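# Move the box from the closed hive onto the open hive

## Task

Lift the box off the roof of the closed hive and set it down square on the open hive, covering its jars. Every jar must stay in its original spot, and no object may drop freely more than a few centimetres.

## Robot and tools

Robots: four identical i2rt Big YAM arms named arm1, arm2, arm3 and arm4. Each has six joints, a five-fingered right hand and a wrist camera. Two room cameras, cam_high and cam_low, are not on any arm. Each arm's base_link foot faces along its own +x. Foot poses in the scene frame (m, quat wxyz): arm1 x=-0.261 y=-0.640 z=+1.111 (+0.989, -0.006, +0.003, +0.146); arm2 x=-0.276 y=-0.225 z=+1.226 (+0.999, +0.001, +0.000, -0.045); arm3 x=+0.923 y=-0.053 z=+1.090 (+0.043, +0.000, +0.006, -0.999); arm4 x=+0.353 y=+0.687 z=+1.114 (+0.637, +0.003, -0.006, -0.771). A hand reaches about 1.07 m from the joint 1 axis.

Frame: one shared scene frame, origin on the floor, +z up, metres. The hand point sits 0.045 m in front of the palm. Its +z runs along the straight fingers, +y points out of the palm, and +x runs across the palm away from the thumb. With joints 1, 5 and 6 at 0 and the hand level and pointing forward, the palm is down and the thumb is on the left. With joint 6 near -1.3 the wrist camera is on top, its image upright, and the palm faces right.

Joints (absolute radians, with the tolerance for done): joint1_rad -2.879 to 2.879 ±0.045, rotation about the foot, positive counter-clockwise from above. joint2_rad 0 to 3.141 ±0.14, shoulder, positive lifts the arm up and then forward. joint3_rad 0 to 3.019 ±0.09, elbow, positive opens it. joint4_rad -1.692 to 1.57 ±0.055, hand pitch, positive tips the fingers up. joint5_rad -1.57 to 1.57 ±0.03, sideways swing, positive to the arm's right. joint6_rad -2.094 to 2.094 ±0.035, roll, positive clockwise seen from behind the hand.

Hand keys, all absolute on a -1 to 1 scale: hand_little, hand_ring, hand_middle, hand_index (+1 straight, -1 curled), hand_thumb_bend (+1 straight, -1 fully bent), hand_thumb_turn (+1 beside the palm, -1 opposite the fingers). hand_force_limit (-1 to 1) is the stopping force for closing motors, scaled roughly 0 to 10 N, or 15 N for the thumb. hand_speed runs -0.96 to 1. Both are settings only. At the start they are 0 and -0.8. Use -0.94 or lower for a soft grip, since faster closing can overshoot the force limit several times over. A motor runs only when its own target changes by at least 0.002. With the thumb turned in, the hand wraps objects about 0.035 to 0.065 m thick, or a handle down to about 0.025 m. A bracket on the little-finger side of the wrist juts out and can strike things.

move: each arm key (arm1 to arm4) holds that arm's own object. An arm left out receives nothing new but may keep pushing toward an older target. Inside an arm's object:
- "joints": a dict of absolute joint targets by name.
- "target": one list of 7 numbers [x, y, z, qw, qx, qy, qz], an absolute hand pose in the scene frame (metres), formatted like the "hand" line. The hand travels straight toward it, starting from its current hand_target.
- "speed": top path speed in m/s, 0.002 to 0.5, default 0.25, with rotation capped at twice that in rad/s. Only allowed together with "target".
- "min_time_s": 0.1 to 8 s, the shortest duration for that arm's joint moves.
When "target" is used, "joints" may hold only the hand keys. "cameras" is a list drawn from arm1_cam_wrist to arm4_cam_wrist, cam_high, cam_low or "all". Motions start together. All hand paths in one call finish together, each lasting 0.5 to 10 s, and an action lasts at most 15 s. The controller keeps each step within 100 mm and 20 degrees of the measured pose, so hands lag, drift and may end a centimetre or more off. Paths do not avoid obstacles or the other arms. Unknown keys make the call invalid. An out-of-range value gets it refused, and then later move, wait and finished_scene calls in that reply are skipped.

wait: seconds 0 to 10, plus optional cameras. zoom_image: camera plus region [x0, y0, x1, y1] in pixels, at most 504 by 504, taken from the newest image of that camera. show_instructions shows the reference pages. finished_scene ends the scene for good, and the result must hold with the robots idle.

Result lines: the "move" line gives each moved arm as done or its worst status. joint_status and hand_status give per-motion outcomes:
- off_target: the joint may still be pushing.
- time_out: the joint holds a nearby target and keeps pushing. Send it its current position to relieve this.
- not_followed / "pose unreachable" / "joint command not followed": a safety check withheld the motion.
- limit_stop_at_motor_heat.
on_its_own lists uncommanded motion, where "held at" is a target, not a reading. "as last shown" marks arms the action left untouched. hand_stopped_by gives little, ring, middle, index, thumb_bend, thumb_turn as moving, target, force, stalled or fault. The *_load_n values are fingertip forces in N, positive when the finger is pushed open. A lost grip shows as a load near 0. Joint velocities are in rad/s, and joint torques in N m are offset and noisy. Images may lag the state slightly. A MOTOR HOT line appears at 85 °C. At 100 °C the arm goes limp for 30 to 60 s or longer.

Avoid:
- Hard contact between two arms; this includes a hand squeezing another arm's fingers, and it fails the scene.
- Hard impacts.
- Knocking anything off the work area or to the floor.
- Releasing moving parts or dropping things far.
- Disturbing the jars.
- Long pushing or stretched holds that overheat motors.
- Excess finger force.
The arms keep pushing on contact, so check loads. A loose object may occasionally be nudged by something else. Less time, smooth motion and low effort earn a little more credit.

Each tool is called after ">>>" as name([rows], argument=value, ...), one row to a line, values as JSON.

Reference images:

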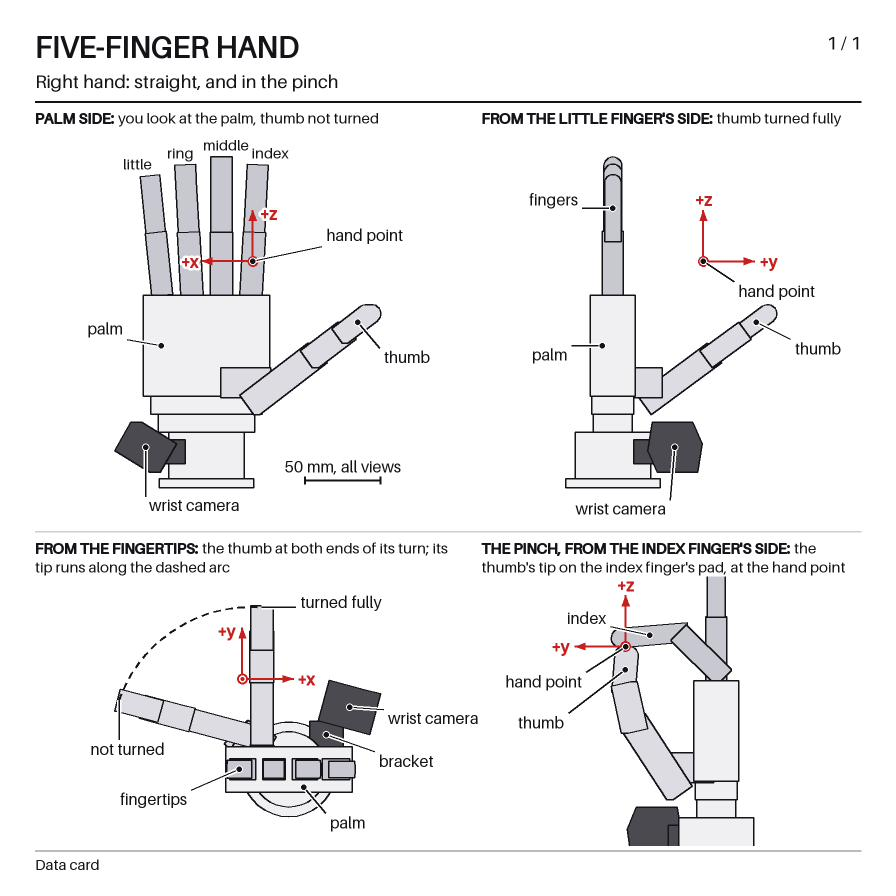

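## Session

>>> move()

Scene clock: 0.00 s.
Joint torques (N m): no reading
Heat: arm1: hottest joint2_rad 36 °C; arm2: hottest joint5_rad 32 °C; arm3: hottest joint6_rad 35 °C; arm4: hottest joint2_rad 38 °C.
Joint velocities: within noise
arm1.joint_positions: joint1_rad=-0.486 joint2_rad=+0.615 joint3_rad=+1.354 joint4_rad=-1.262 joint5_rad=+0.293 joint6_rad=-1.043 hand_little=+1.000 hand_ring=+1.000 hand_middle=+1.000 hand_index=+1.000 hand_thumb_turn=+1.000 hand_thumb_bend=+1.000 hand_force_limit=+0.000 hand_speed=-0.800
arm1.joint_status: not commanded
arm1.hand_stopped_by: target,target,target,target,target,target
arm1.little_load_n: 0.0
arm1.ring_load_n: 0.0
arm1.middle_load_n: 0.0
arm1.index_load_n: 0.0
arm1.thumb_bend_load_n: 0.0
arm1.thumb_turn_load_n: 0.0
arm1.hand: x=-0.0594 y=-0.7657 z=+1.5996 quat_wxyz=(+0.047, +0.777, -0.367, +0.510) (m; scene frame)
arm1.hand_target: x=-0.0604 y=-0.7654 z=+1.6091 quat_wxyz=(+0.045, +0.771, -0.366, +0.519) (m; scene frame)
arm1.hand_status: not commanded
arm2.joint_positions: joint1_rad=-0.051 joint2_rad=+0.639 joint3_rad=+1.458 joint4_rad=-1.199 joint5_rad=+0.299 joint6_rad=-1.086 hand_little=+1.000 hand_ring=+1.000 hand_middle=+1.000 hand_index=+1.000 hand_thumb_turn=+1.000 hand_thumb_bend=+1.000 hand_force_limit=+0.000 hand_speed=-0.800
arm2.joint_status: not commanded
arm2.hand_stopped_by: target,target,target,target,target,target
arm2.little_load_n: 0.0
arm2.ring_load_n: 0.0
arm2.middle_load_n: 0.0
arm2.index_load_n: 0.0
arm2.thumb_bend_load_n: 0.0
arm2.thumb_turn_load_n: 0.0
arm2.hand: x=-0.0625 y=-0.3531 z=+1.7723 quat_wxyz=(+0.026, +0.753, -0.333, +0.567) (m; scene frame)
arm2.hand_target: x=-0.0644 y=-0.3529 z=+1.7836 quat_wxyz=(+0.023, +0.745, -0.332, +0.578) (m; scene frame)
arm2.hand_status: not commanded
arm3.joint_positions: joint1_rad=+0.844 joint2_rad=+0.636 joint3_rad=+1.422 joint4_rad=-1.225 joint5_rad=+0.194 joint6_rad=-1.314 hand_little=+1.000 hand_ring=+1.000 hand_middle=+1.000 hand_index=+1.000 hand_thumb_turn=+1.000 hand_thumb_bend=+1.000 hand_force_limit=+0.000 hand_speed=-0.800
arm3.joint_status: not commanded
arm3.hand_stopped_by: target,target,target,target,target,target
arm3.little_load_n: 0.0
arm3.ring_load_n: 0.0
arm3.middle_load_n: -0.5
arm3.index_load_n: 0.0
arm3.thumb_bend_load_n: 0.0
arm3.thumb_turn_load_n: 0.0
arm3.hand: x=+0.7107 y=-0.1994 z=+1.6195 quat_wxyz=(+0.487, +0.232, -0.812, +0.225) (m; scene frame)
arm3.hand_target: x=+0.7118 y=-0.1981 z=+1.6305 quat_wxyz=(+0.495, +0.228, -0.805, +0.232) (m; scene frame)
arm3.hand_status: not commanded
arm4.joint_positions: joint1_rad=+0.584 joint2_rad=+0.612 joint3_rad=+1.380 joint4_rad=-1.427 joint5_rad=-0.032 joint6_rad=-0.991 hand_little=+1.000 hand_ring=+1.000 hand_middle=+1.000 hand_index=+1.000 hand_thumb_turn=+1.000 hand_thumb_bend=+1.000 hand_force_limit=+0.000 hand_speed=-0.800
arm4.joint_status: not commanded
arm4.hand_stopped_by: target,target,target,target,target,target
arm4.little_load_n: 0.0
arm4.ring_load_n: 0.0
arm4.middle_load_n: 0.0
arm4.index_load_n: 0.0
arm4.thumb_bend_load_n: 0.0
arm4.thumb_turn_load_n: 0.0
arm4.hand: x=+0.3995 y=+0.4923 z=+1.5734 quat_wxyz=(+0.113, +0.575, -0.686, +0.430) (m; scene frame)
arm4.hand_target: x=+0.3992 y=+0.4928 z=+1.5818 quat_wxyz=(+0.116, +0.572, -0.683, +0.439) (m; scene frame)
arm4.hand_status: not commanded
pictures: arm1_cam_wrist, arm2_cam_wrist, arm3_cam_wrist, arm4_cam_wrist, cam_high, cam_low

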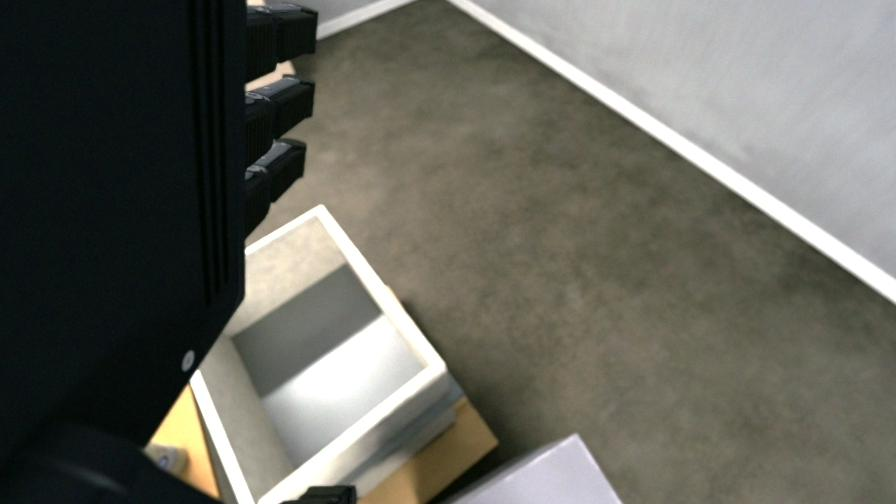

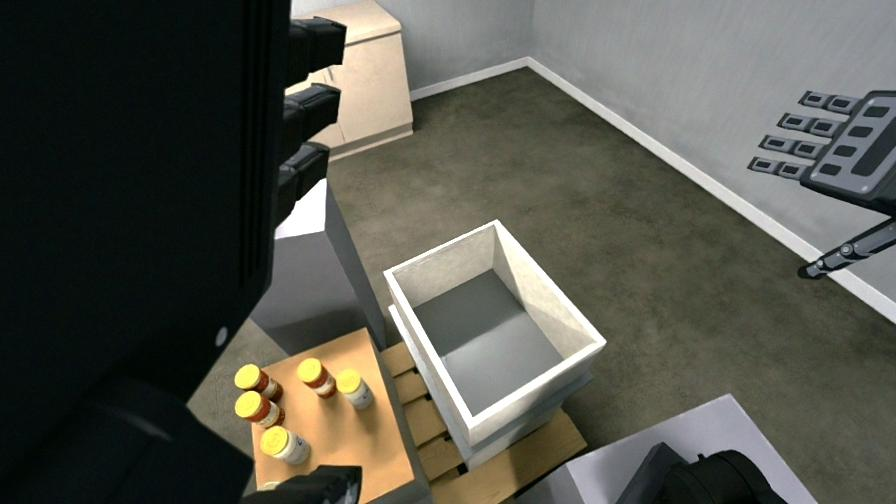

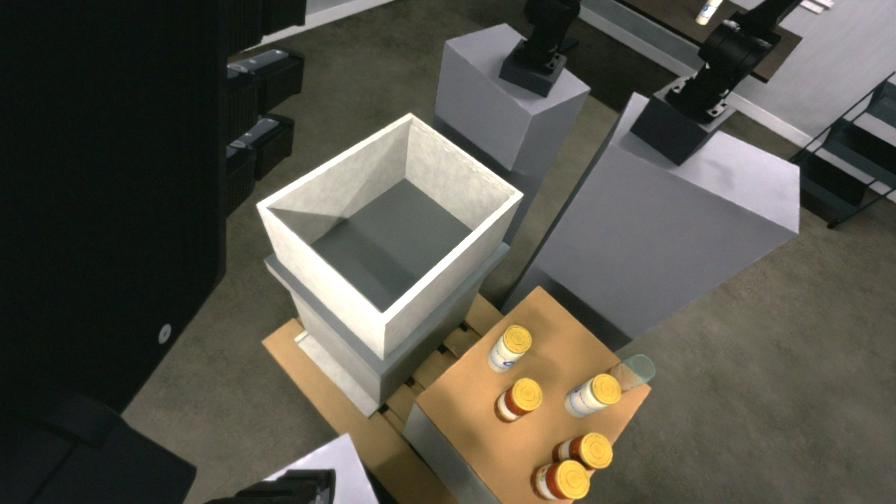

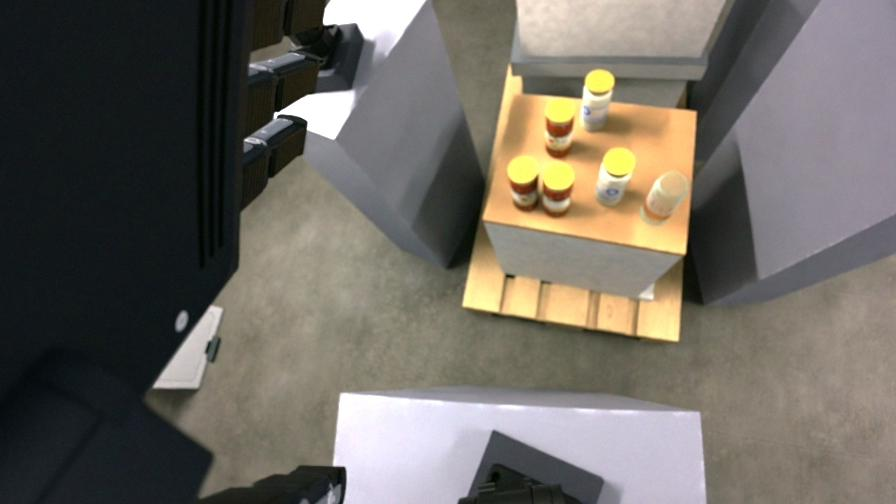

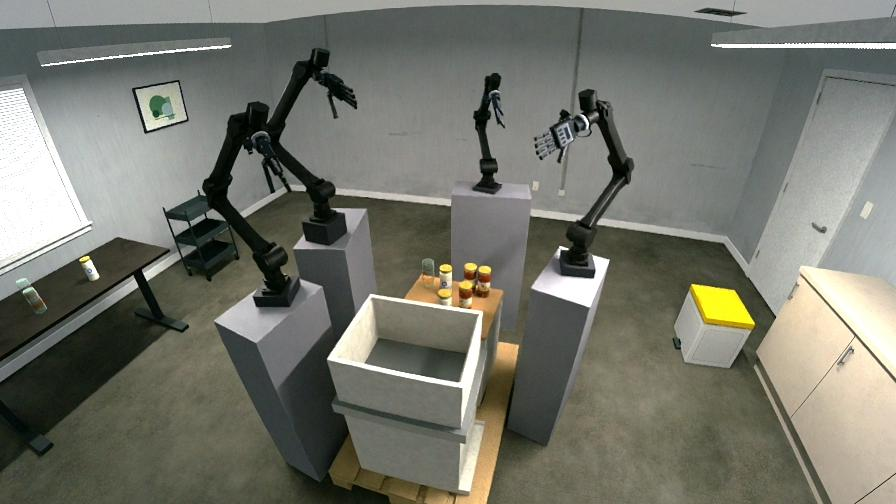

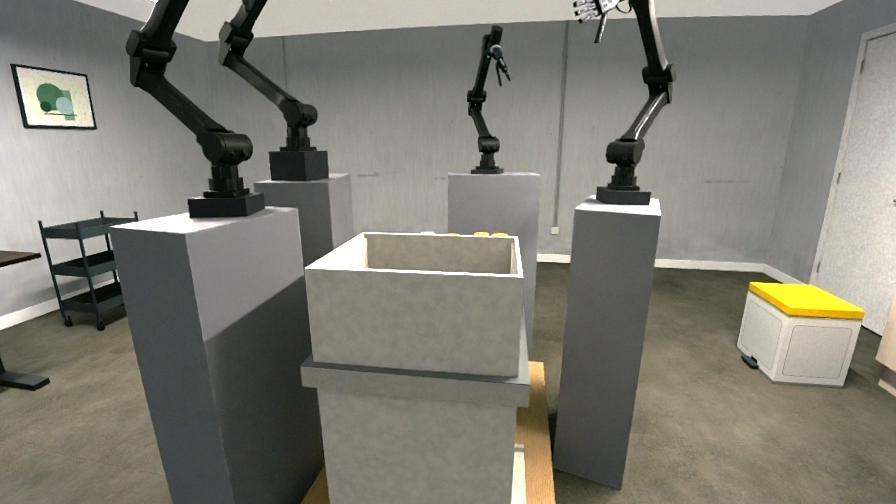

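>>> zoom_image(camera="cam_high", region=[300, 230, 560, 504])

>>> zoom_image(camera="arm3_cam_wrist", region=[230, 80, 670, 504])

>>> zoom_image(camera="arm4_cam_wrist", region=[440, 0, 740, 350])

>>> zoom_image(camera="arm2_cam_wrist", region=[230, 180, 650, 504])

>>> zoom_image(camera="cam_low", region=[280, 200, 580, 504])

Scaled by 1.839 from the camera's 896x504 image, which has a finer 1280x720 frame.

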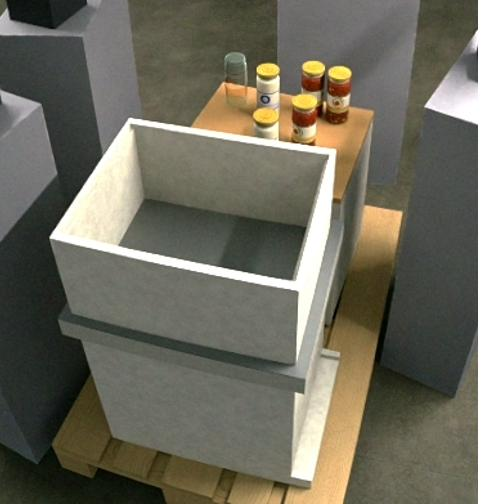

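Scaled by 1.145 from the camera's 896x504 image, which has a finer 1280x720 frame.

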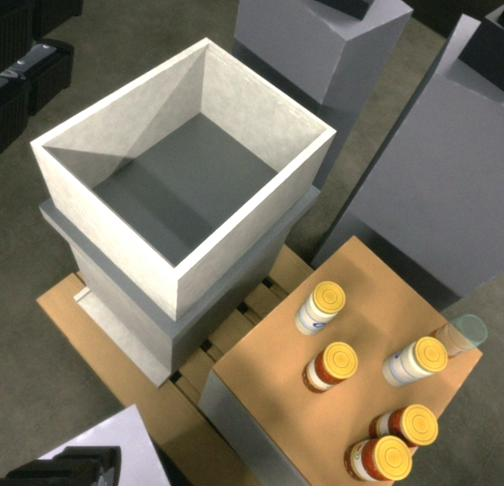

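Scaled by 1.440 from the camera's 896x504 image, which has a finer 1280x720 frame.

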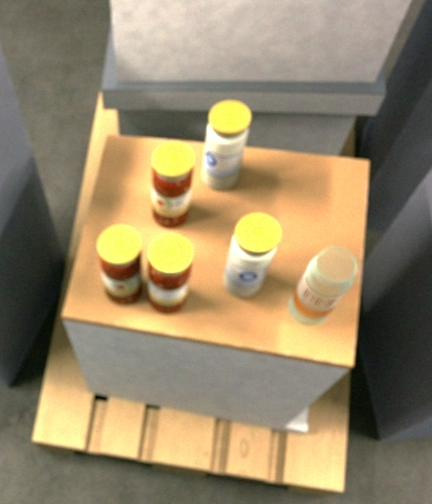

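Scaled by 1.200 from the camera's 896x504 image, which has a finer 1280x720 frame.

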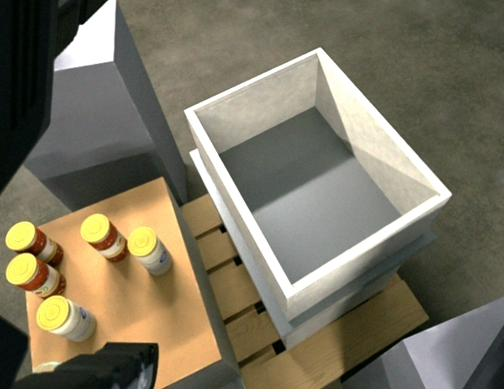

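Scaled by 1.658 from the camera's 896x504 image, which has a finer 1280x720 frame.

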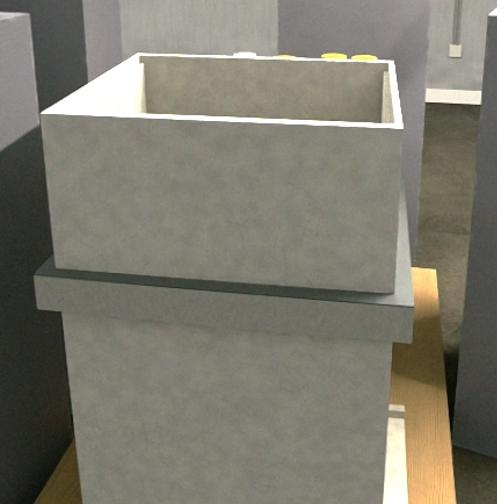

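>>> zoom_image(camera="cam_high", region=[220, 190, 400, 330])

>>> zoom_image(camera="cam_high", region=[440, 150, 640, 300])

>>> zoom_image(camera="cam_low", region=[100, 100, 360, 250])

>>> zoom_image(camera="cam_low", region=[440, 100, 700, 250])

Scaled by 2.800 from the camera's 896x504 image, which has a finer 1280x720 frame.

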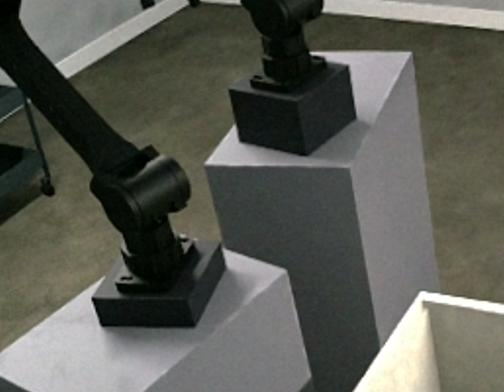

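Scaled by 2.520 from the camera's 896x504 image, which has a finer 1280x720 frame.

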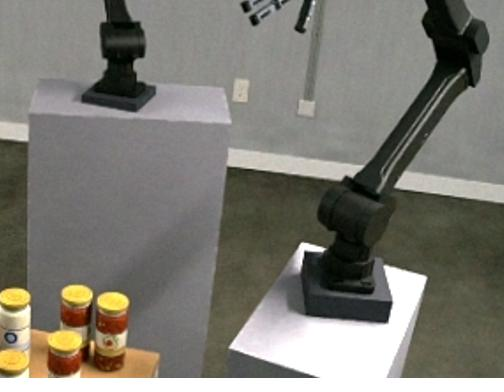

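Scaled by 1.938 from the camera's 896x504 image, which has a finer 1280x720 frame.

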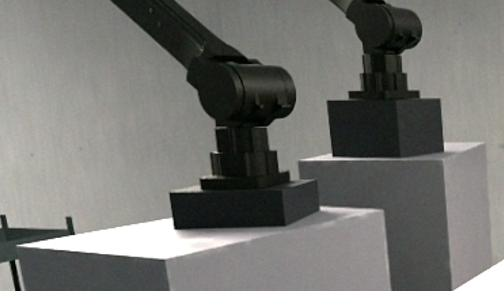

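Scaled by 1.938 from the camera's 896x504 image, which has a finer 1280x720 frame.

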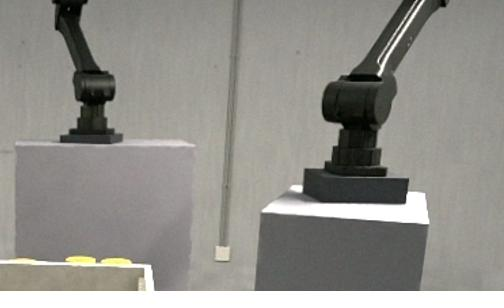

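>>> zoom_image(camera="arm3_cam_wrist", region=[430, 0, 800, 180])

>>> zoom_image(camera="arm4_cam_wrist", region=[250, 0, 450, 140])

>>> zoom_image(camera="arm1_cam_wrist", region=[130, 180, 634, 504])

>>> zoom_image(camera="arm2_cam_wrist", region=[500, 360, 820, 504])

Scaled by 1.362 from the camera's 896x504 image, which has a finer 1280x720 frame.

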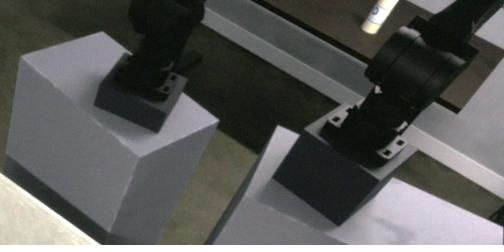

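Scaled by 2.520 from the camera's 896x504 image, which has a finer 1280x720 frame.

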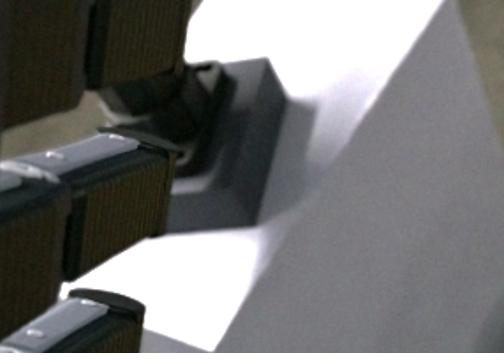

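Scaled by 1.000.

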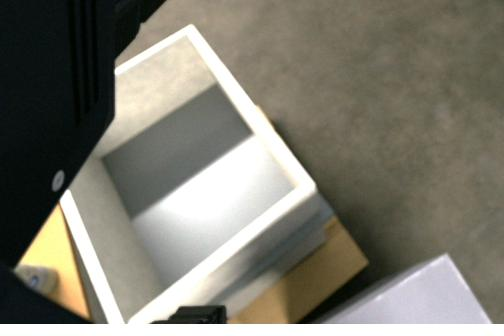

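Scaled by 1.575 from the camera's 896x504 image, which has a finer 1280x720 frame.

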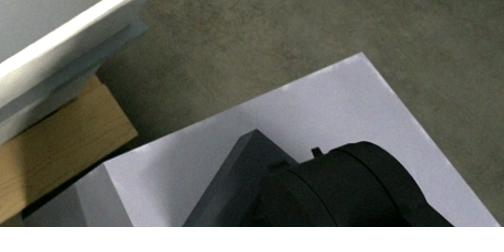

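>>> move(arm1={"target": [0.04, -0.66, 1.22, 0.0251, 0.7193, -0.6947, -0.0242], "speed": 0.25, "joints": {"hand_thumb_turn": -1, "hand_speed": 0.3}}, arm2={"target": [0.0325, -0.45, 1.22, 0.0251, 0.7193, -0.6947, -0.0242], "speed": 0.25, "joints": {"hand_thumb_turn": -1, "hand_speed": 0.3}}, arm3={"target": [0.552, -0.597, 1.22, 0.0242, 0.6947, 0.7193, 0.0251], "speed": 0.25, "joints": {"hand_thumb_turn": -1, "hand_speed": 0.3}}, cameras=["all"])

Scene clock: 22.77 s.
Joint torques (N m): arm1=[-2.67 -6.24 6.94 0.73 -0.06 0.14] | arm2=[0.15 -11.81 9.09 0.35 0.01 0.04] | arm3=[1.38 -21.07 12.74 -0.5 -0.19 0.07] | arm4=[0.32 2.9 9.31 2.3 -0.06 -0.21]
Heat: arm1: hottest joint2_rad 36 °C; arm2: hottest joint3_rad 33 °C; arm3: hottest joint2_rad 34 °C; arm4: hottest joint2_rad 38 °C.
move: arm1 done; arm2 off_target; arm3 off_target
Joint velocities: within noise
arm1.joint_positions: joint1_rad=-0.415 joint2_rad=+1.402 joint3_rad=+1.033 joint4_rad=-1.265 joint5_rad=+0.002 joint6_rad=-0.188 hand_little=+1.000 hand_ring=+1.000 hand_middle=+1.000 hand_index=+1.000 hand_thumb_turn=-1.000 hand_thumb_bend=+1.000 hand_force_limit=+0.000 hand_speed=+0.300
arm1.joint_status: all done
arm1.hand_stopped_by: target,target,target,target,target,target
arm1.little_load_n: -0.5
arm1.ring_load_n: 0.0
arm1.middle_load_n: 0.0
arm1.index_load_n: 0.0
arm1.thumb_bend_load_n: -0.5
arm1.thumb_turn_load_n: 0.0
arm1.hand: x=+0.0387 y=-0.6564 z=+1.2240 quat_wxyz=(+0.025, +0.730, -0.683, -0.022) (m; scene frame)
arm1.hand_target: x=+0.0399 y=-0.6600 z=+1.2200 quat_wxyz=(+0.025, +0.719, -0.694, -0.024) (m; scene frame)
arm1.hand_status: done (0.006 m and 1.8 deg from the pose sent, 0.406 m and 73.4 deg at the start)
arm2.joint_positions: joint1_rad=-0.483 joint2_rad=+1.748 joint3_rad=+1.062 joint4_rad=-0.982 joint5_rad=+0.044 joint6_rad=-0.627 hand_little=+1.000 hand_ring=+1.000 hand_middle=+1.000 hand_index=+1.000 hand_thumb_turn=-1.000 hand_thumb_bend=+1.000 hand_force_limit=+0.000 hand_speed=+0.300
arm2.joint_status: all done
arm2.hand_stopped_by: target,target,target,target,target,target
arm2.little_load_n: 0.0
arm2.ring_load_n: 0.0
arm2.middle_load_n: 0.0
arm2.index_load_n: 0.0
arm2.thumb_bend_load_n: 0.0
arm2.thumb_turn_load_n: 0.0
arm2.hand: x=+0.0146 y=-0.4362 z=+1.2150 quat_wxyz=(+0.030, +0.726, -0.686, -0.044) (m; scene frame)
arm2.hand_target: x=+0.0319 y=-0.4498 z=+1.2205 quat_wxyz=(+0.025, +0.719, -0.694, -0.024) (m; scene frame)
arm2.hand_status: off_target (0.023 m and 2.7 deg from the pose sent, 0.569 m and 81.2 deg at the start)
arm3.joint_positions: joint1_rad=+0.773 joint2_rad=+2.176 joint3_rad=+2.160 joint4_rad=-1.602 joint5_rad=-0.058 joint6_rad=+0.810 hand_little=+1.000 hand_ring=+1.000 hand_middle=+1.000 hand_index=+1.000 hand_thumb_turn=-1.000 hand_thumb_bend=+1.000 hand_force_limit=+0.000 hand_speed=+0.300
arm3.joint_status: all done
arm3.hand_stopped_by: target,target,target,target,target,target
arm3.little_load_n: 0.0
arm3.ring_load_n: 0.0
arm3.middle_load_n: 0.0
arm3.index_load_n: 0.0
arm3.thumb_bend_load_n: 0.0
arm3.thumb_turn_load_n: 0.0
arm3.hand: x=+0.5607 y=-0.5915 z=+1.2176 quat_wxyz=(-0.023, -0.690, -0.723, -0.030) (m; scene frame)
arm3.hand_target: x=+0.5522 y=-0.5967 z=+1.2200 quat_wxyz=(-0.024, -0.694, -0.719, -0.024) (m; scene frame)
arm3.hand_status: off_target (0.011 m and 0.9 deg from the pose sent, 0.586 m and 132.2 deg at the start)
arm4: as last shown
pictures: arm1_cam_wrist, arm2_cam_wrist, arm3_cam_wrist, arm4_cam_wrist, cam_high, cam_low
camera_calibration:
arm1_cam_wrist: T_world_to_cam=[[-0.938235, -0.335027, 0.0864429, -0.291046], [-0.240384, 0.810863, 0.533588, -0.109894], [-0.24886, 0.479852, -0.841315, 1.46647], [0, 0, 0, 1]] pos_world=[0.0654608, -0.71209, 1.31756]
arm2_cam_wrist: T_world_to_cam=[[-0.938952, -0.317822, 0.13175, -0.285409], [-0.214427, 0.840061, 0.498315, -0.227418], [-0.269053, 0.439643, -0.856927, 1.35164], [0, 0, 0, 1]] pos_world=[0.0469124, -0.493903, 1.30918]
arm3_cam_wrist: T_world_to_cam=[[0.930062, 0.345981, 0.123616, -0.475883], [0.211373, -0.779087, 0.590208, -1.30575], [0.300509, -0.522801, -0.79773, 0.610032], [0, 0, 0, 1]] pos_world=[0.53528, -0.533719, 1.31613]

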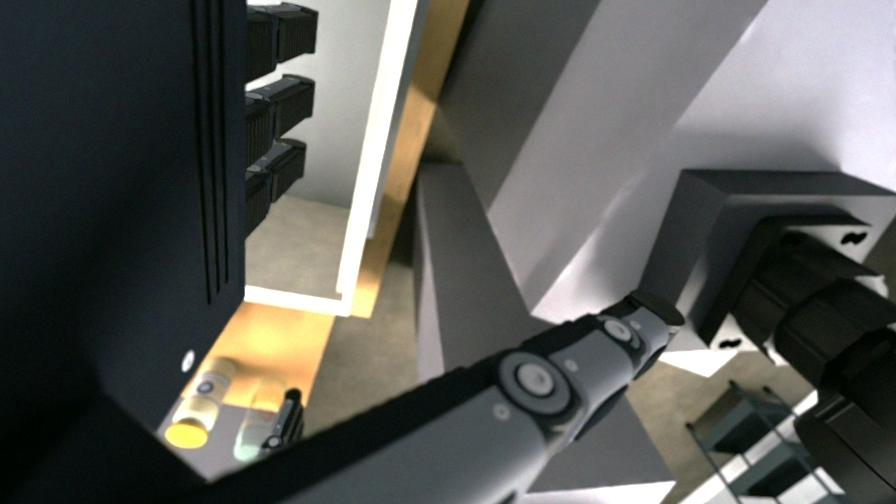

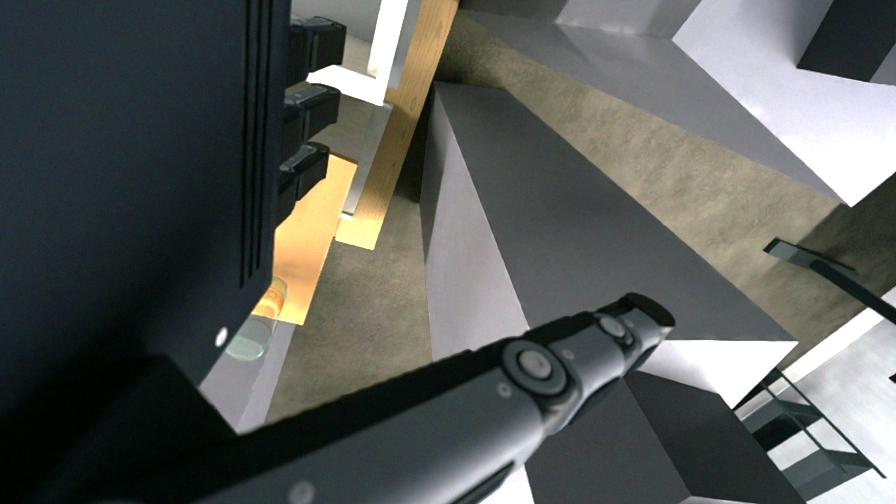

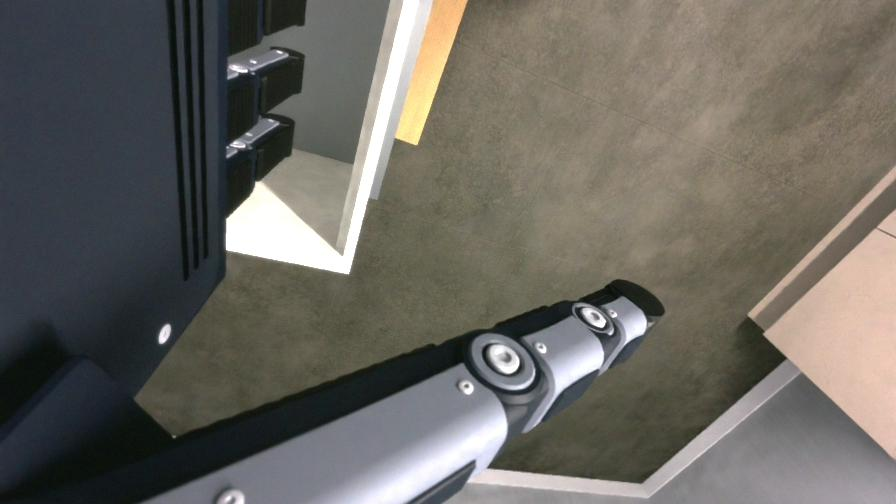

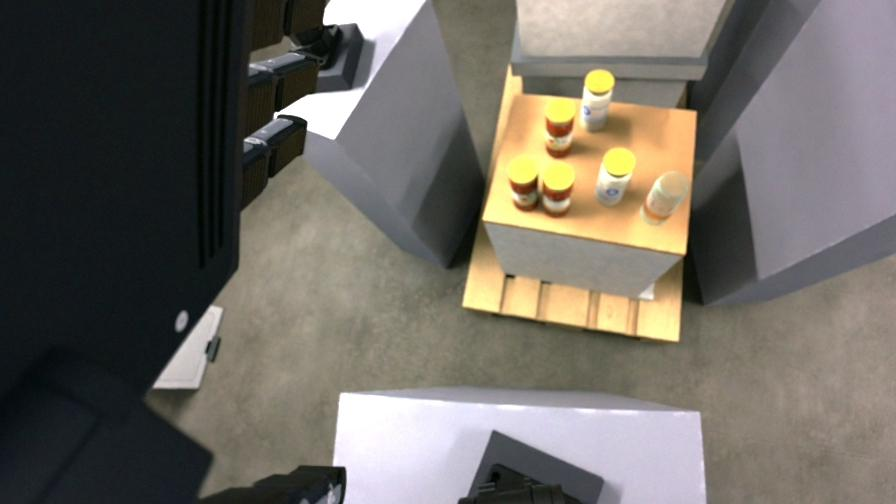

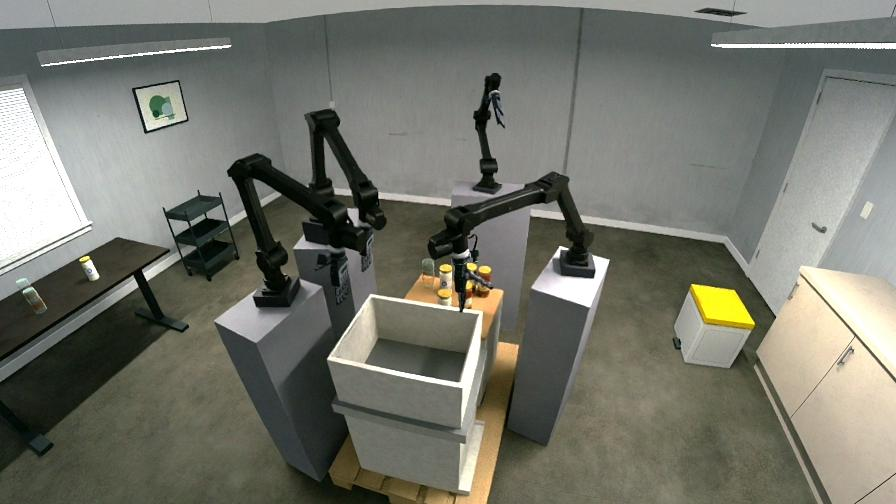

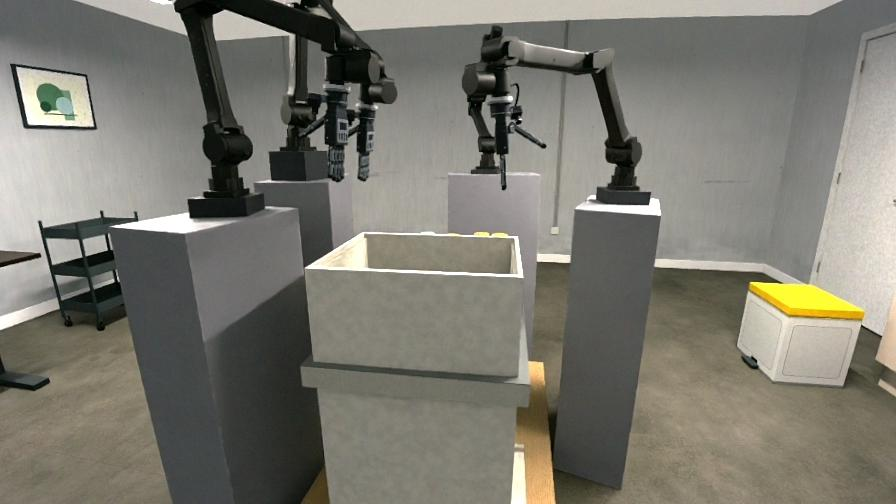

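>>> zoom_image(camera="arm1_cam_wrist", region=[240, 0, 520, 360])

>>> zoom_image(camera="arm2_cam_wrist", region=[240, 0, 520, 360])

>>> zoom_image(camera="arm3_cam_wrist", region=[200, 0, 520, 360])

>>> zoom_image(camera="cam_high", region=[300, 180, 560, 504])

>>> zoom_image(camera="cam_low", region=[280, 0, 580, 400])

Scaled by 1.400 from the camera's 896x504 image, which has a finer 1280x720 frame.

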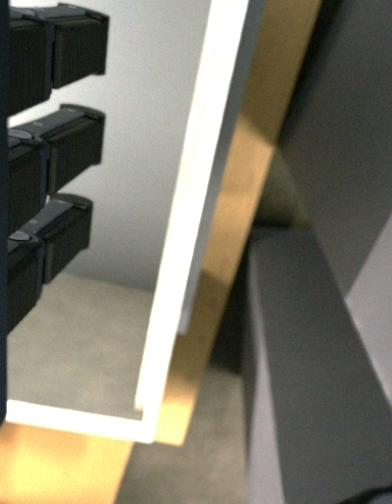

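Scaled by 1.400 from the camera's 896x504 image, which has a finer 1280x720 frame.

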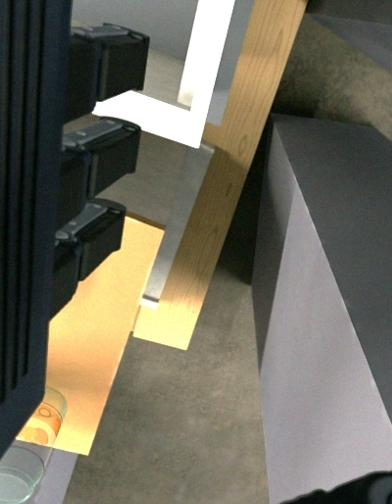

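Scaled by 1.400 from the camera's 896x504 image, which has a finer 1280x720 frame.

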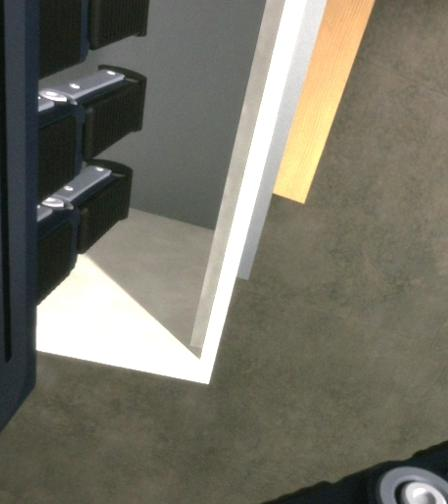

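Scaled by 1.556 from the camera's 896x504 image, which has a finer 1280x720 frame.

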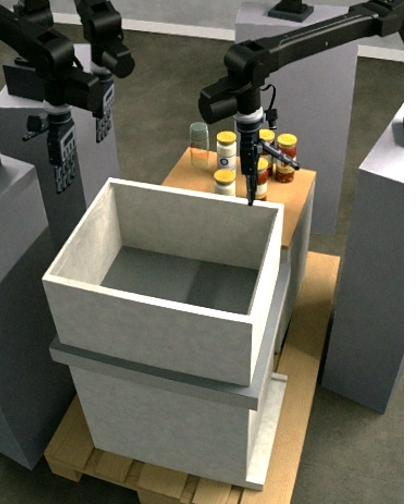

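Scaled by 1.260 from the camera's 896x504 image, which has a finer 1280x720 frame.

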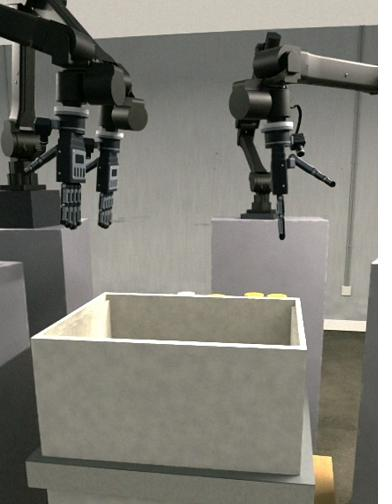

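>>> move(cameras=["arm1_cam_wrist", "arm2_cam_wrist", "arm3_cam_wrist", "cam_high"])

Scene clock: 26.23 s.
Joint torques (N m): arm1=[-2.84 -6.36 6.94 0.72 -0.05 0.12] | arm2=[0.26 -11.46 9.1 0.28 0.01 0.02] | arm3=[1.03 -21.66 12.89 -0.24 -0.15 0.04] | arm4=[0.32 3.08 9.4 2.25 -0.06 -0.2]
Heat: arm1: hottest joint2_rad 36 °C; arm2: hottest joint3_rad 33 °C; arm3: hottest joint2_rad 35 °C; arm4: hottest joint2_rad 38 °C.
Joint velocities: within noise
arm1.joint_positions: joint1_rad=-0.415 joint2_rad=+1.402 joint3_rad=+1.033 joint4_rad=-1.265 joint5_rad=+0.002 joint6_rad=-0.188 hand_little=+1.000 hand_ring=+1.000 hand_middle=+1.000 hand_index=+1.000 hand_thumb_turn=-1.000 hand_thumb_bend=+1.000 hand_force_limit=+0.000 hand_speed=+0.300
arm1.joint_status: all done
arm1.hand_stopped_by: target,target,target,target,target,target
arm1.little_load_n: 0.0
arm1.ring_load_n: 0.0
arm1.middle_load_n: 0.0
arm1.index_load_n: 0.0
arm1.thumb_bend_load_n: 0.0
arm1.thumb_turn_load_n: 0.0
arm1.hand: x=+0.0387 y=-0.6564 z=+1.2240 quat_wxyz=(+0.025, +0.730, -0.683, -0.022) (m; scene frame)
arm1.hand_target: x=+0.0399 y=-0.6600 z=+1.2200 quat_wxyz=(+0.025, +0.719, -0.694, -0.024) (m; scene frame)
arm1.hand_status: done (0.006 m and 1.8 deg from the pose sent, 0.406 m and 73.4 deg at the start)
arm2.joint_positions: joint1_rad=-0.483 joint2_rad=+1.748 joint3_rad=+1.062 joint4_rad=-0.982 joint5_rad=+0.044 joint6_rad=-0.627 hand_little=+1.000 hand_ring=+1.000 hand_middle=+1.000 hand_index=+1.000 hand_thumb_turn=-1.000 hand_thumb_bend=+1.000 hand_force_limit=+0.000 hand_speed=+0.300
arm2.joint_status: all done
arm2.hand_stopped_by: target,target,target,target,target,target
arm2.little_load_n: 0.0
arm2.ring_load_n: 0.0
arm2.middle_load_n: 0.0
arm2.index_load_n: 0.0
arm2.thumb_bend_load_n: 0.0
arm2.thumb_turn_load_n: 0.0
arm2.hand: x=+0.0146 y=-0.4362 z=+1.2150 quat_wxyz=(+0.030, +0.726, -0.686, -0.044) (m; scene frame)
arm2.hand_target: x=+0.0319 y=-0.4498 z=+1.2205 quat_wxyz=(+0.025, +0.719, -0.694, -0.024) (m; scene frame)
arm2.hand_status: off_target (0.023 m and 2.7 deg from the pose sent, 0.569 m and 81.2 deg at the start)
arm3.joint_positions: joint1_rad=+0.773 joint2_rad=+2.176 joint3_rad=+2.160 joint4_rad=-1.602 joint5_rad=-0.058 joint6_rad=+0.811 hand_little=+1.000 hand_ring=+1.000 hand_middle=+1.000 hand_index=+1.000 hand_thumb_turn=-1.000 hand_thumb_bend=+1.000 hand_force_limit=+0.000 hand_speed=+0.300
arm3.joint_status: all done
arm3.hand_stopped_by: target,target,target,target,target,target
arm3.little_load_n: 0.0
arm3.ring_load_n: 0.0
arm3.middle_load_n: 0.0
arm3.index_load_n: 0.0
arm3.thumb_bend_load_n: 0.0
arm3.thumb_turn_load_n: 0.0
arm3.hand: x=+0.5607 y=-0.5915 z=+1.2176 quat_wxyz=(-0.023, -0.690, -0.723, -0.030) (m; scene frame)
arm3.hand_target: x=+0.5521 y=-0.5967 z=+1.2200 quat_wxyz=(-0.024, -0.694, -0.719, -0.024) (m; scene frame)
arm3.hand_status: off_target (0.011 m and 0.9 deg from the pose sent, 0.586 m and 132.2 deg at the start)
arm4.joint_positions: joint1_rad=+0.584 joint2_rad=+0.612 joint3_rad=+1.380 joint4_rad=-1.427 joint5_rad=-0.032 joint6_rad=-0.991 hand_little=+1.000 hand_ring=+1.000 hand_middle=+1.000 hand_index=+1.000 hand_thumb_turn=+1.000 hand_thumb_bend=+1.000 hand_force_limit=+0.000 hand_speed=-0.800
arm4.joint_status: not commanded
arm4.hand_stopped_by: target,target,target,target,target,target
arm4.little_load_n: 0.0
arm4.ring_load_n: 0.0
arm4.middle_load_n: 0.0
arm4.index_load_n: 0.0
arm4.thumb_bend_load_n: 0.0
arm4.thumb_turn_load_n: 0.0
arm4.hand: x=+0.3995 y=+0.4923 z=+1.5734 quat_wxyz=(+0.113, +0.575, -0.686, +0.430) (m; scene frame)
arm4.hand_target: x=+0.3992 y=+0.4928 z=+1.5818 quat_wxyz=(+0.116, +0.572, -0.683, +0.439) (m; scene frame)
arm4.hand_status: not commanded
pictures: arm1_cam_wrist, arm2_cam_wrist, arm3_cam_wrist, cam_high
camera_calibration:
arm1_cam_wrist: T_world_to_cam=[[-0.938235, -0.335027, 0.0864429, -0.291046], [-0.240384, 0.810863, 0.533588, -0.109894], [-0.24886, 0.479852, -0.841315, 1.46647], [0, 0, 0, 1]] pos_world=[0.0654608, -0.71209, 1.31756]
arm2_cam_wrist: T_world_to_cam=[[-0.938952, -0.317822, 0.13175, -0.285409], [-0.214427, 0.840061, 0.498315, -0.227418], [-0.269053, 0.439643, -0.856927, 1.35164], [0, 0, 0, 1]] pos_world=[0.0469124, -0.493903, 1.30918]
arm3_cam_wrist: T_world_to_cam=[[0.930188, 0.345637, 0.123636, -0.476159], [0.2111, -0.779212, 0.59014, -1.30558], [0.300313, -0.522842, -0.797777, 0.610177], [0, 0, 0, 1]] pos_world=[0.535281, -0.533718, 1.31613]

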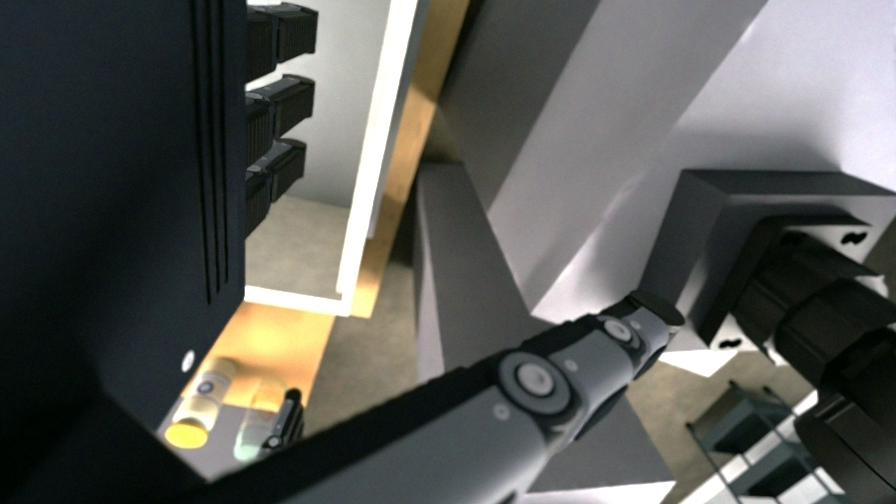

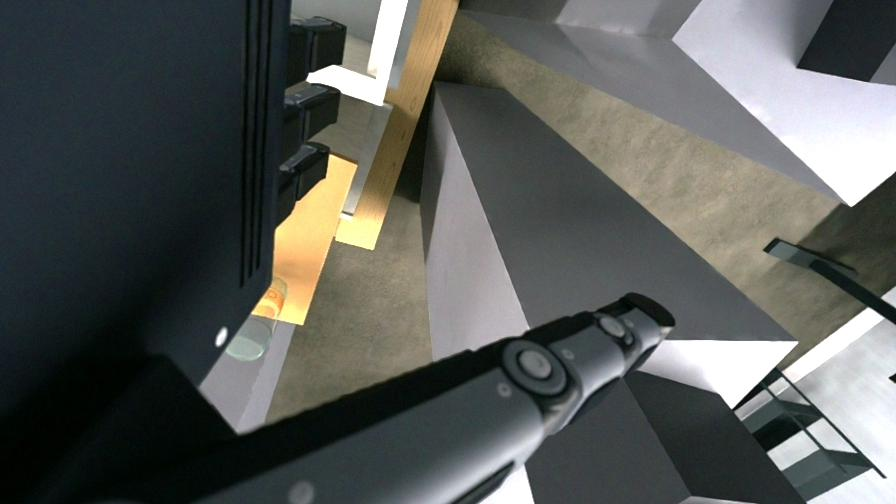

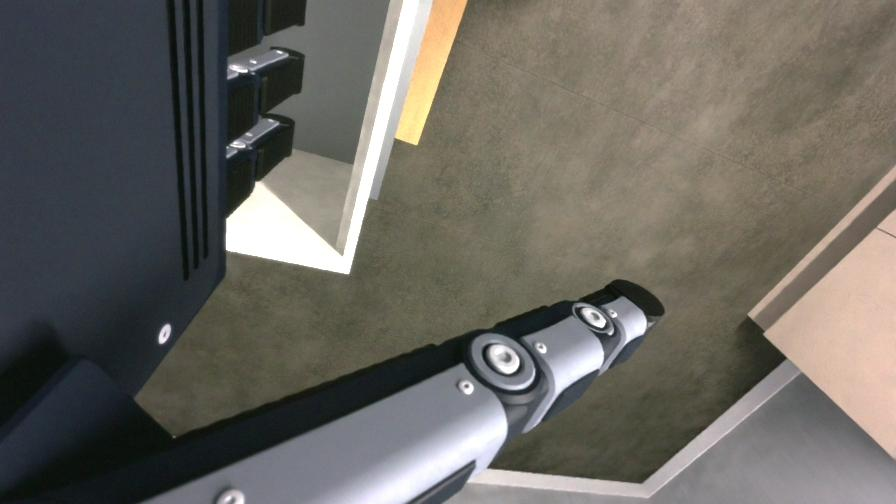

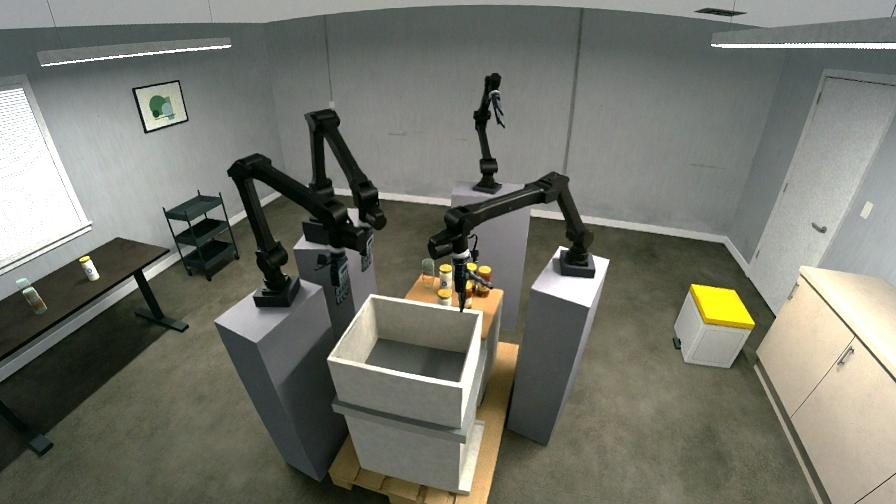

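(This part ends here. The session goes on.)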